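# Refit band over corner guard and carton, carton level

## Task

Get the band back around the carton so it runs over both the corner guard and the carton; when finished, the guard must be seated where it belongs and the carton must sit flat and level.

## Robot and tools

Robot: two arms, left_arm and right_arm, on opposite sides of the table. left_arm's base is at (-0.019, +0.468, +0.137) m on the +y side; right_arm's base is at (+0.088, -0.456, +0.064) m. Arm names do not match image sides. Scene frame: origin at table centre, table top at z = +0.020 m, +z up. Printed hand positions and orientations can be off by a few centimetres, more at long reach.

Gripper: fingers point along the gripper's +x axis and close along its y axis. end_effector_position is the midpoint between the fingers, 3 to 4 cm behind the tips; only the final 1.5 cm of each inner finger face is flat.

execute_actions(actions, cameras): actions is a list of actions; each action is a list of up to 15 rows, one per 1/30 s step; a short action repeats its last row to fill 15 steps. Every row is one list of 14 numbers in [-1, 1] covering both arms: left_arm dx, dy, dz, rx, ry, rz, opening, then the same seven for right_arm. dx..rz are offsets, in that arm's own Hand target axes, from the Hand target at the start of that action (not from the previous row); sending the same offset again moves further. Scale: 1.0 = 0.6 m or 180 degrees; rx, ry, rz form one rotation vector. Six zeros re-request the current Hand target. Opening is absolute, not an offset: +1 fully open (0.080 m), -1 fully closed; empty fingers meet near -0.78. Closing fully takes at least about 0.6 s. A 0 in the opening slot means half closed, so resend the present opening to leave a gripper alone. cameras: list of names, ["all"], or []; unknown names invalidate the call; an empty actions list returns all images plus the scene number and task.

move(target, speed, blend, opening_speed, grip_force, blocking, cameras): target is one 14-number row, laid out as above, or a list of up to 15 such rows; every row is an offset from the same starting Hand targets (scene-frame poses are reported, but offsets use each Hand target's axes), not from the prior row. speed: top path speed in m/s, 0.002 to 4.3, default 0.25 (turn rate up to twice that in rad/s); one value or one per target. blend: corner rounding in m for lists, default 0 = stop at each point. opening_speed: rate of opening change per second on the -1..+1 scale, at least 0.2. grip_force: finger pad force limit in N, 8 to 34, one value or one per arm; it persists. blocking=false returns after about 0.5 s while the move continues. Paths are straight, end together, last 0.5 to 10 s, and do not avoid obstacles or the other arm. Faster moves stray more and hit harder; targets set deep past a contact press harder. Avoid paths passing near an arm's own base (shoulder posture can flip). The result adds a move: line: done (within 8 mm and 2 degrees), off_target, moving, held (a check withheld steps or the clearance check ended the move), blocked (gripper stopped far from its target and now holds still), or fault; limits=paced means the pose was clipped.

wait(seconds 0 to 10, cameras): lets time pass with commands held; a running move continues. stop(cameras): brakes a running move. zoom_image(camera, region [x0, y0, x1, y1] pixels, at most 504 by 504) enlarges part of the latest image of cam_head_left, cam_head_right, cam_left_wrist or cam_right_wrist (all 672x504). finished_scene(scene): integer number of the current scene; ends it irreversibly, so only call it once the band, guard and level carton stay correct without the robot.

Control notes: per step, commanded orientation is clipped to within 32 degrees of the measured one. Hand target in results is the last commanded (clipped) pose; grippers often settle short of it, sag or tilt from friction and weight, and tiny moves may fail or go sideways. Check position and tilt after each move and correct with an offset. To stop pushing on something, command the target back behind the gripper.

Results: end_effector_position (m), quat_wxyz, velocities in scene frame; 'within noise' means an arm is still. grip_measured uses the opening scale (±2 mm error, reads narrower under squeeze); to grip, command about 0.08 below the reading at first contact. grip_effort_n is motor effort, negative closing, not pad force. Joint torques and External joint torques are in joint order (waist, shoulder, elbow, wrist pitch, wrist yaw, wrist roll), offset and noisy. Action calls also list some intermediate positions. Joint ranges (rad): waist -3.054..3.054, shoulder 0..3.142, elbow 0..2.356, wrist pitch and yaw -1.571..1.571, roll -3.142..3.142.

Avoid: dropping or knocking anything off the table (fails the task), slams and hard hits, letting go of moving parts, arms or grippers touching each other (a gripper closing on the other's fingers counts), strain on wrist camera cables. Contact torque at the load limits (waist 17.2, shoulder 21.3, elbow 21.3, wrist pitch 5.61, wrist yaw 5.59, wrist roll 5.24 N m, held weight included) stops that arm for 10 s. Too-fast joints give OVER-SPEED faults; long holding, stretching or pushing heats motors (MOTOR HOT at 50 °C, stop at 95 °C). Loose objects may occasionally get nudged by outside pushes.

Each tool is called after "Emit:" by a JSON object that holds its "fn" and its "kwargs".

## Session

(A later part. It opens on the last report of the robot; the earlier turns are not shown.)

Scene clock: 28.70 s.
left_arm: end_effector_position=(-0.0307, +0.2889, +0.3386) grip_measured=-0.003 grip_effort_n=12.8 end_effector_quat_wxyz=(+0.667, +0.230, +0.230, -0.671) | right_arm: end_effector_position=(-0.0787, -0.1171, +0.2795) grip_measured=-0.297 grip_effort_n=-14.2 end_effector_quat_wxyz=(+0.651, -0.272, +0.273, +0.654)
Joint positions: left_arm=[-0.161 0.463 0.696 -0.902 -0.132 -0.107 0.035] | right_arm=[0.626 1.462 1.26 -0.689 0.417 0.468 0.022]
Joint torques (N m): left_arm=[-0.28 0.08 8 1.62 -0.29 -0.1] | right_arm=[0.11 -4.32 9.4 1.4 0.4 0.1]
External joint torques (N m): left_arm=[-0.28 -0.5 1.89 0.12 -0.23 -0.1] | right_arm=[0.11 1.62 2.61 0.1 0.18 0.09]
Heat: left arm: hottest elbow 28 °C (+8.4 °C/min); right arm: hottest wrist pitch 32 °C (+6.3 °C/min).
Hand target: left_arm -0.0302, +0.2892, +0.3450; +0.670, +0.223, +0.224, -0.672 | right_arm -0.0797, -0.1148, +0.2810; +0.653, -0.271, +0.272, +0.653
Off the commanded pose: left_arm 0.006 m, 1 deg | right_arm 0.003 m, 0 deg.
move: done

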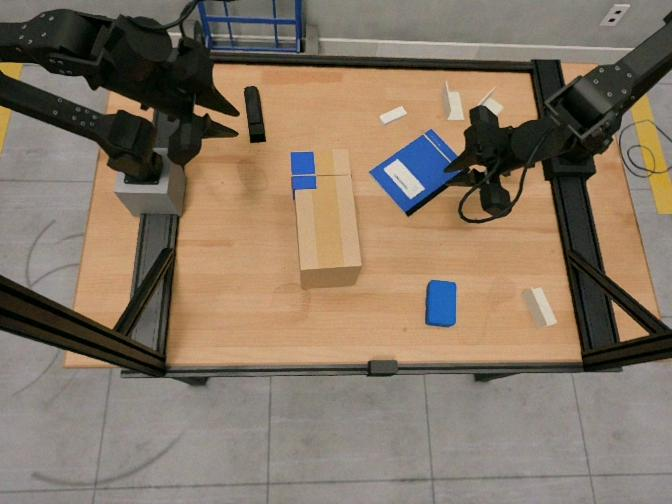

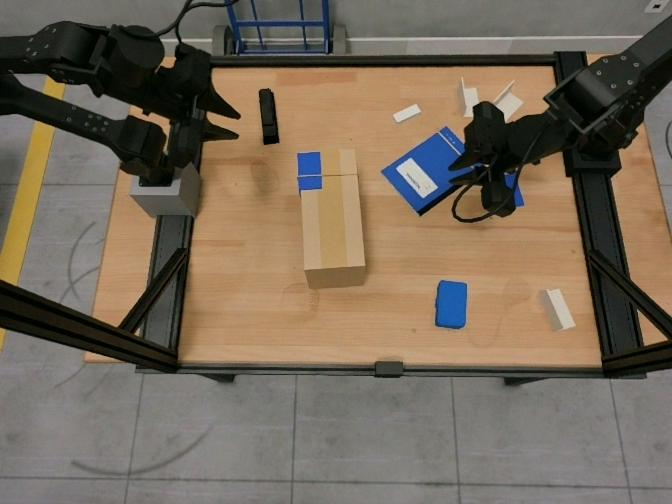

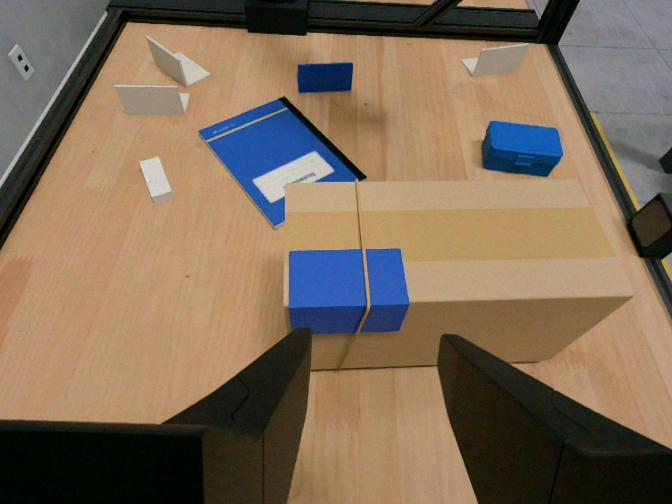

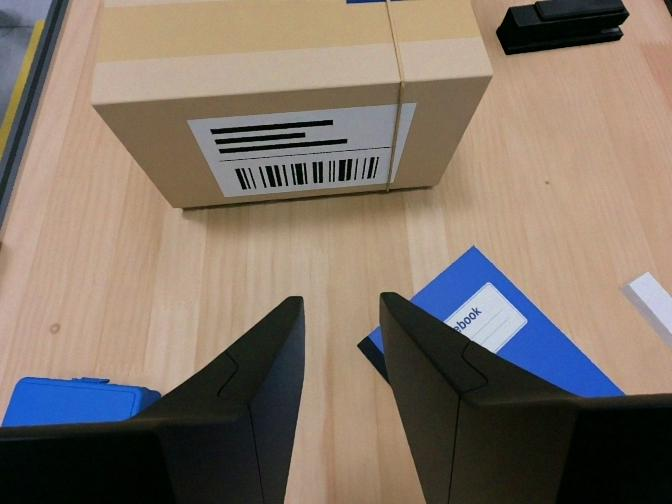

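Emit:
{"fn": "move", "kwargs": {"target": [[0.23,-0.01,-0.09,0,0.045,0,-0.3,0,0,0,0,0,0,-0.3],[0.272,-0.01,-0.096,0,0.045,0,-0.3,0,0,0,0,0,0,-0.3]], "cameras": ["cam_left_wrist"], "speed": [0.25,0.06], "blend": [0.01,0]}}

Emit:
{"fn": "zoom_image", "kwargs": {"camera": "cam_left_wrist", "region": [260, 230, 480, 420]}}

Scene clock: 30.80 s.
left_arm: end_effector_position=(-0.0372, +0.1911, +0.2057) grip_measured=-0.298 grip_effort_n=-16.0 end_effector_quat_wxyz=(+0.655, +0.265, +0.267, -0.655) | right_arm: end_effector_position=(-0.0787, -0.1171, +0.2795) grip_measured=-0.297 grip_effort_n=-14.2 end_effector_quat_wxyz=(+0.651, -0.272, +0.273, +0.654)
Joint positions: left_arm=[-0.091 1.09 0.37 -0.055 -0.074 -0.076 0.022] | right_arm=[0.626 1.462 1.26 -0.689 0.417 0.468 0.022]
Joint torques (N m): left_arm=[0.3 -1.82 5.32 1.84 0.11 0.13] | right_arm=[0.12 -4.32 9.4 1.4 0.4 0.09]
External joint torques (N m): left_arm=[0.3 0.79 -0.7 0.44 0.15 0.13] | right_arm=[0.12 1.62 2.61 0.1 0.18 0.09]
Heat: left arm: hottest elbow 29 °C (+9.7 °C/min); right arm: hottest wrist pitch 32 °C (+5.8 °C/min).
Hand target: left_arm -0.0369, +0.1930, +0.2013; +0.652, +0.269, +0.271, -0.655 | right_arm -0.0797, -0.1148, +0.2810; +0.653, -0.271, +0.272, +0.653
Off the commanded pose: left_arm 0.005 m, 1 deg | right_arm 0.003 m, 0 deg.
move: done
Images, in order (width x height): cam_left_wrist 672x504.

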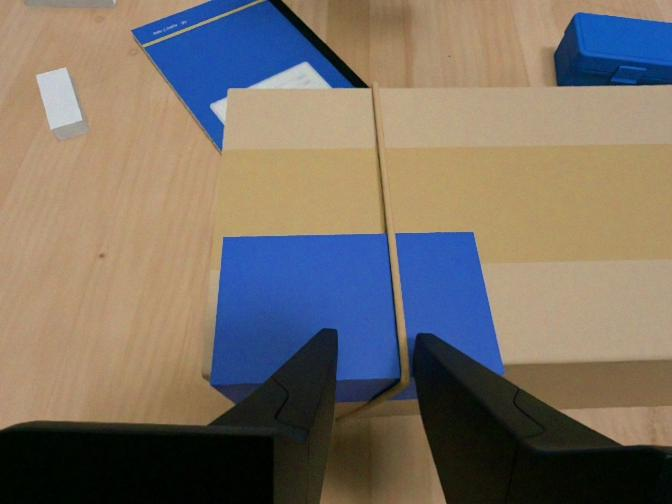

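Scaled by 2.291 from the camera's 672x504 image, which has a finer 960x720 frame.

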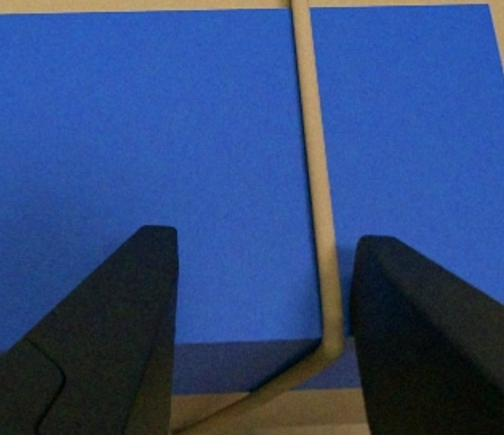

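Emit:
{"fn": "move", "kwargs": {"target": [[0,-0.012,0,0,0,0,-0.3,0,0,0,0,0,0,-0.3],[0.005,-0.012,-0.015,0,0,0,-0.3,0,0,0,0,0,0,-0.3],[0.005,-0.012,-0.013,0,0,0,-0.95,0,0,0,0,0,0,-0.3],[-0.03,-0.012,0.013,0,0,0,-0.95,0,0,0,0,0,0,-0.3]], "cameras": ["cam_left_wrist"], "speed": 0.06}}

Emit:
{"fn": "zoom_image", "kwargs": {"camera": "cam_left_wrist", "region": [260, 230, 480, 420]}}

Scene clock: 33.90 s.
left_arm: end_effector_position=(-0.0431, +0.2042, +0.2105) grip_measured=-0.762 grip_effort_n=-83.5 end_effector_quat_wxyz=(+0.649, +0.279, +0.279, -0.651) | right_arm: end_effector_position=(-0.0787, -0.1171, +0.2795) grip_measured=-0.297 grip_effort_n=-14.2 end_effector_quat_wxyz=(+0.651, -0.272, +0.273, +0.654)
Joint positions: left_arm=[-0.131 1.023 0.388 -0.181 -0.097 -0.105 0.001] | right_arm=[0.626 1.462 1.26 -0.689 0.417 0.468 0.022]
Joint torques (N m): left_arm=[-0.5 -3.77 8.27 1.42 -0.24 -0.09] | right_arm=[0.12 -4.32 9.39 1.4 0.4 0.1]
External joint torques (N m): left_arm=[-0.53 -1.42 2.03 0.05 -0.17 -0.1] | right_arm=[0.12 1.67 2.58 0.09 0.18 0.1]
Heat: left arm: hottest elbow 29 °C (+8.8 °C/min); right arm: hottest elbow 32 °C (+12.4 °C/min).
Hand target: left_arm -0.0440, +0.2003, +0.2195; +0.652, +0.269, +0.271, -0.655 | right_arm -0.0797, -0.1148, +0.2810; +0.653, -0.271, +0.272, +0.653
Off the commanded pose: left_arm 0.010 m, 2 deg | right_arm 0.003 m, 0 deg.
move: off_target (left_arm); target 3's new opening was sent with left_arm's hand 0.010 m and 2 deg from that target
Images, in order (width x height): cam_left_wrist 672x504.

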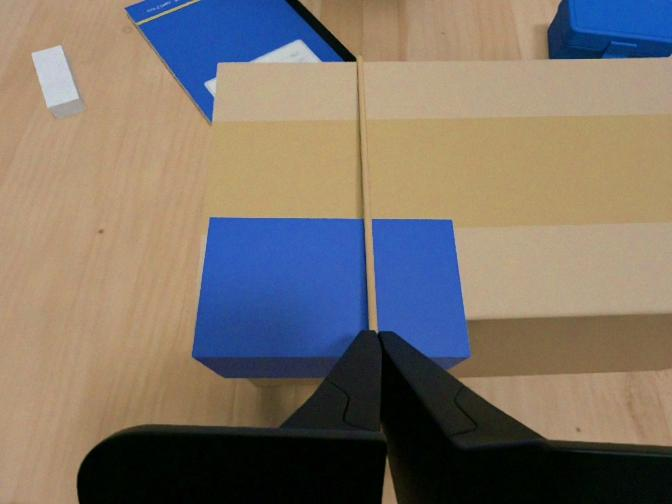

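Scaled by 2.291 from the camera's 672x504 image, which has a finer 960x720 frame.

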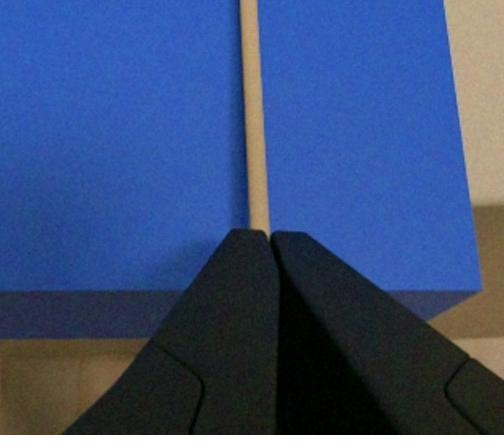

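Emit:
{"fn": "move", "kwargs": {"target": [[-0.035,0,0.033,0,0,0,-0.95,0,0,0,0,0,0,-0.3],[-0.035,0.075,0.033,0,0,0,-0.95,0,0,0,0,0,0,-0.3]], "cameras": ["cam_left_wrist","cam_right_wrist"], "speed": 0.07}}

Scene clock: 36.03 s.
left_arm: end_effector_position=(-0.0012, +0.2056, +0.2380) grip_measured=-0.762 grip_effort_n=-83.5 end_effector_quat_wxyz=(+0.647, +0.278, +0.281, -0.652) | right_arm: end_effector_position=(-0.0787, -0.1171, +0.2795) grip_measured=-0.297 grip_effort_n=-14.2 end_effector_quat_wxyz=(+0.651, -0.272, +0.273, +0.654)
Joint positions: left_arm=[0.136 0.961 0.48 -0.336 0.093 0.087 0.001] | right_arm=[0.626 1.462 1.26 -0.689 0.417 0.468 0.022]
Joint torques (N m): left_arm=[0.63 -3.09 9.09 1.55 0.1 0.11] | right_arm=[0.13 -4.31 9.4 1.4 0.4 0.09]
External joint torques (N m): left_arm=[0.63 -0.9 2.65 0.19 0.05 0.11] | right_arm=[0.14 1.61 2.63 0.1 0.18 0.09]
Heat: left arm: hottest elbow 29 °C (+8.3 °C/min); right arm: hottest elbow 32 °C (+11.7 °C/min).
Hand target: left_arm +0.0011, +0.2011, +0.2482; +0.652, +0.269, +0.271, -0.655 | right_arm -0.0797, -0.1148, +0.2810; +0.653, -0.271, +0.272, +0.653
Off the commanded pose: left_arm 0.011 m, 2 deg | right_arm 0.003 m, 0 deg.
move: off_target (left_arm)
Images, in order (width x height): cam_left_wrist 672x504, cam_right_wrist 672x504.

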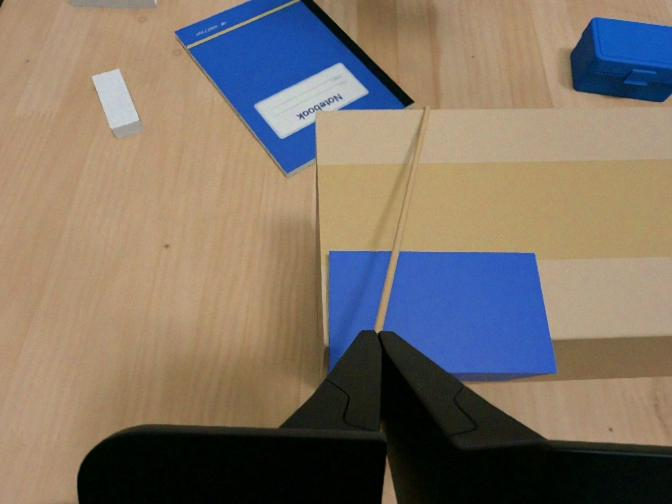

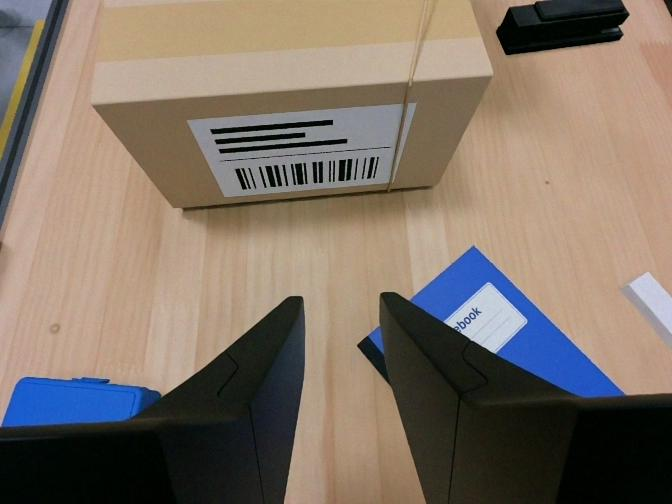

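Emit:
{"fn": "move", "kwargs": {"target": [-0.005,0.022,0.01,0,0,0,-0.95,0,0,0,0,0,0,-0.3], "cameras": ["cam_left_wrist","cam_right_wrist"], "speed": 0.07}}

Scene clock: 37.90 s.
left_arm: end_effector_position=(+0.0109, +0.2044, +0.2440) grip_measured=-0.762 grip_effort_n=-83.5 end_effector_quat_wxyz=(+0.646, +0.277, +0.282, -0.654) | right_arm: end_effector_position=(-0.0787, -0.1171, +0.2795) grip_measured=-0.297 grip_effort_n=-14.2 end_effector_quat_wxyz=(+0.651, -0.272, +0.273, +0.654)
Joint positions: left_arm=[0.212 0.972 0.509 -0.361 0.148 0.142 0.001] | right_arm=[0.626 1.462 1.26 -0.689 0.417 0.468 0.022]
Joint torques (N m): left_arm=[0.73 -2.57 9.62 1.64 0.11 0.13] | right_arm=[0.12 -4.32 9.4 1.4 0.4 0.09]
External joint torques (N m): left_arm=[0.73 -0.32 3.17 0.29 0.04 0.13] | right_arm=[0.17 1.71 2.53 0.07 0.17 0.09]
Heat: left arm: hottest elbow 29 °C (+7.9 °C/min); right arm: hottest elbow 32 °C (+11.1 °C/min).
Hand target: left_arm +0.0143, +0.1990, +0.2546; +0.652, +0.269, +0.271, -0.655 | right_arm -0.0797, -0.1148, +0.2810; +0.653, -0.271, +0.272, +0.653
Off the commanded pose: left_arm 0.012 m, 2 deg | right_arm 0.003 m, 0 deg.
move: off_target (left_arm)
Images, in order (width x height): cam_left_wrist 672x504, cam_right_wrist 672x504.

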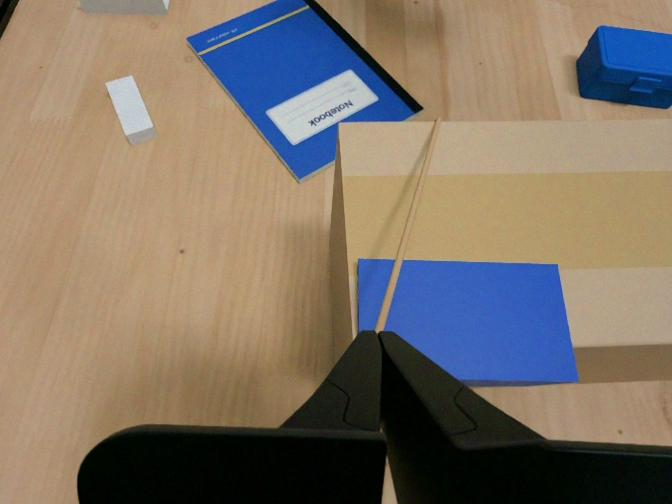

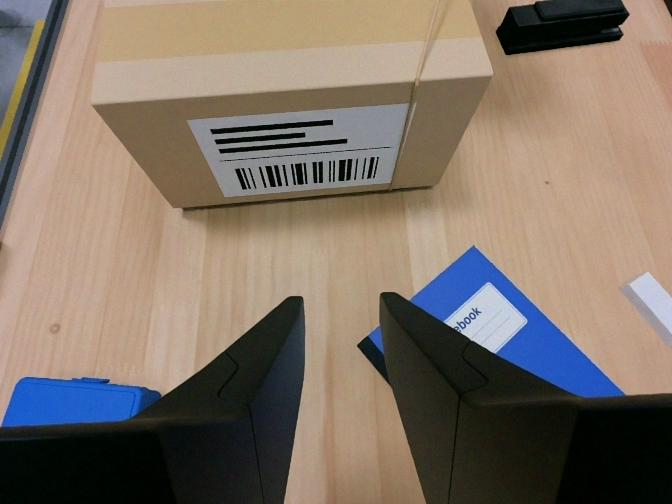

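Emit:
{"fn": "move", "kwargs": {"target": [[0.055,-0.055,-0.05,0,0,0,-0.95,0,0,0,0,0,0,-0.3],[0.068,-0.068,-0.059,0,0,0,-0.95,0,0,0,0,0,0,-0.3],[0.068,-0.068,-0.059,0,0,0,-0.4,0,0,0,0,0,0,-0.3],[-0.02,-0.068,-0.0,0,0,0,-0.3,0,0,0,0,0,0,-0.3],[-0.21,-0.06,0.01,0,-0.045,0,0,0,0,0,0,0,0,-0.3]], "cameras": ["all"], "speed": [0.08,0.06,0.07,0.1,0.25]}}

Emit:
{"fn": "zoom_image", "kwargs": {"camera": "cam_left_wrist", "region": [200, 120, 672, 400]}}

Emit:
{"fn": "zoom_image", "kwargs": {"camera": "cam_right_wrist", "region": [80, 0, 540, 220]}}

Scene clock: 43.80 s.
left_arm: end_effector_position=(-0.0214, +0.2837, +0.3415) grip_measured=-0.003 grip_effort_n=12.8 end_effector_quat_wxyz=(+0.668, +0.229, +0.230, -0.670) | right_arm: end_effector_position=(-0.0787, -0.1171, +0.2795) grip_measured=-0.297 grip_effort_n=-14.2 end_effector_quat_wxyz=(+0.651, -0.272, +0.273, +0.654)
Joint positions: left_arm=[-0.014 0.484 0.705 -0.883 -0.02 -0.02 0.035] | right_arm=[0.626 1.462 1.26 -0.689 0.417 0.468 0.022]
Joint torques (N m): left_arm=[0.45 0.14 7.82 1.65 0.09 0.13] | right_arm=[0.12 -4.32 9.4 1.4 0.4 0.1]
External joint torques (N m): left_arm=[0.44 -0.31 1.64 0.12 0.1 0.13] | right_arm=[0.13 1.63 2.61 0.1 0.18 0.09]
Heat: left arm: hottest elbow 30 °C (+8.2 °C/min); right arm: hottest elbow 33 °C (+11.0 °C/min).
Hand target: left_arm -0.0212, +0.2841, +0.3478; +0.670, +0.222, +0.224, -0.672 | right_arm -0.0797, -0.1148, +0.2810; +0.653, -0.271, +0.272, +0.653
Off the commanded pose: left_arm 0.006 m, 1 deg | right_arm 0.003 m, 0 deg.
move: done

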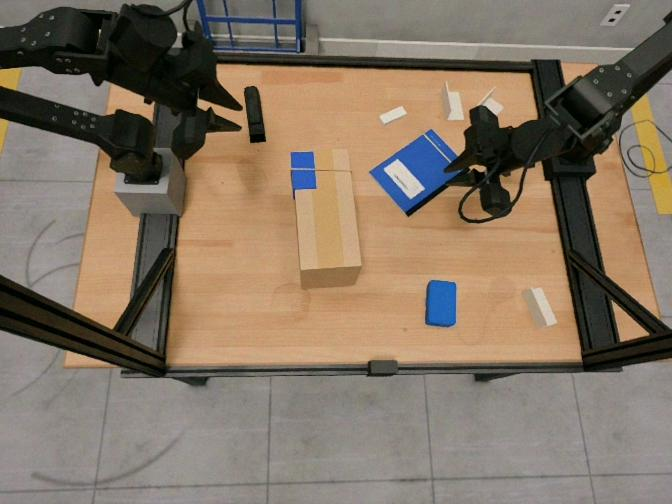

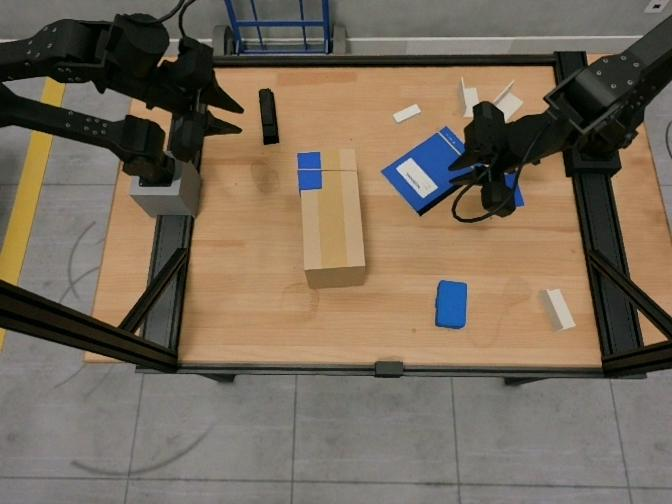

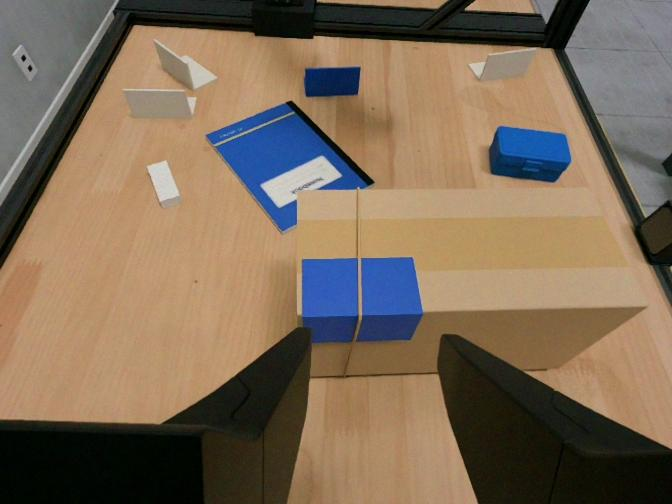

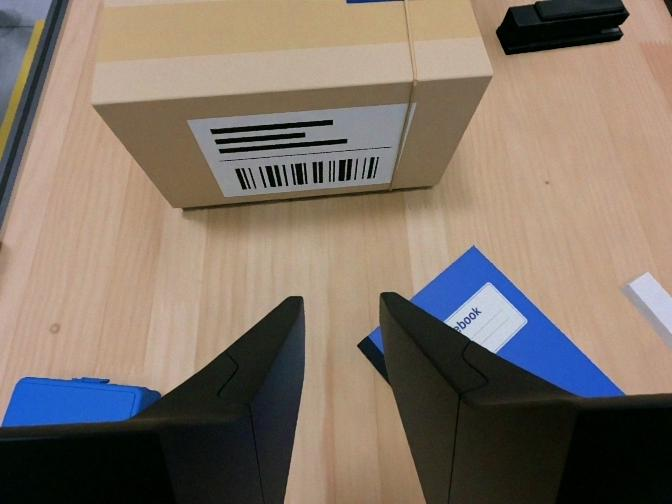

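Scaled by 1.068 from the camera's 672x504 image, which has a finer 960x720 frame.

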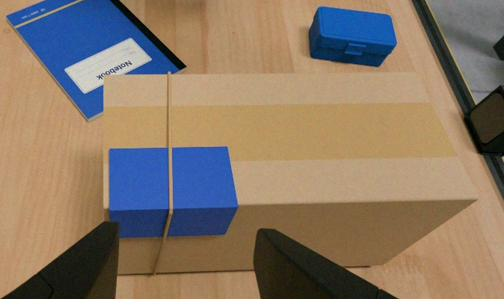

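Scaled by 1.096 from the camera's 672x504 image, which has a finer 960x720 frame.

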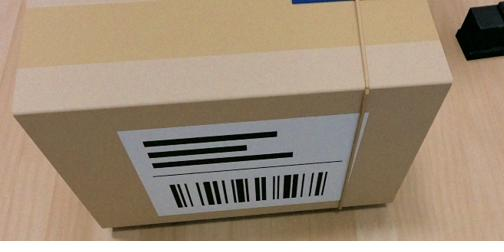

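Emit:
{"fn": "finished_scene", "kwargs": {"scene": 2}}

The scene is finished: the task was done.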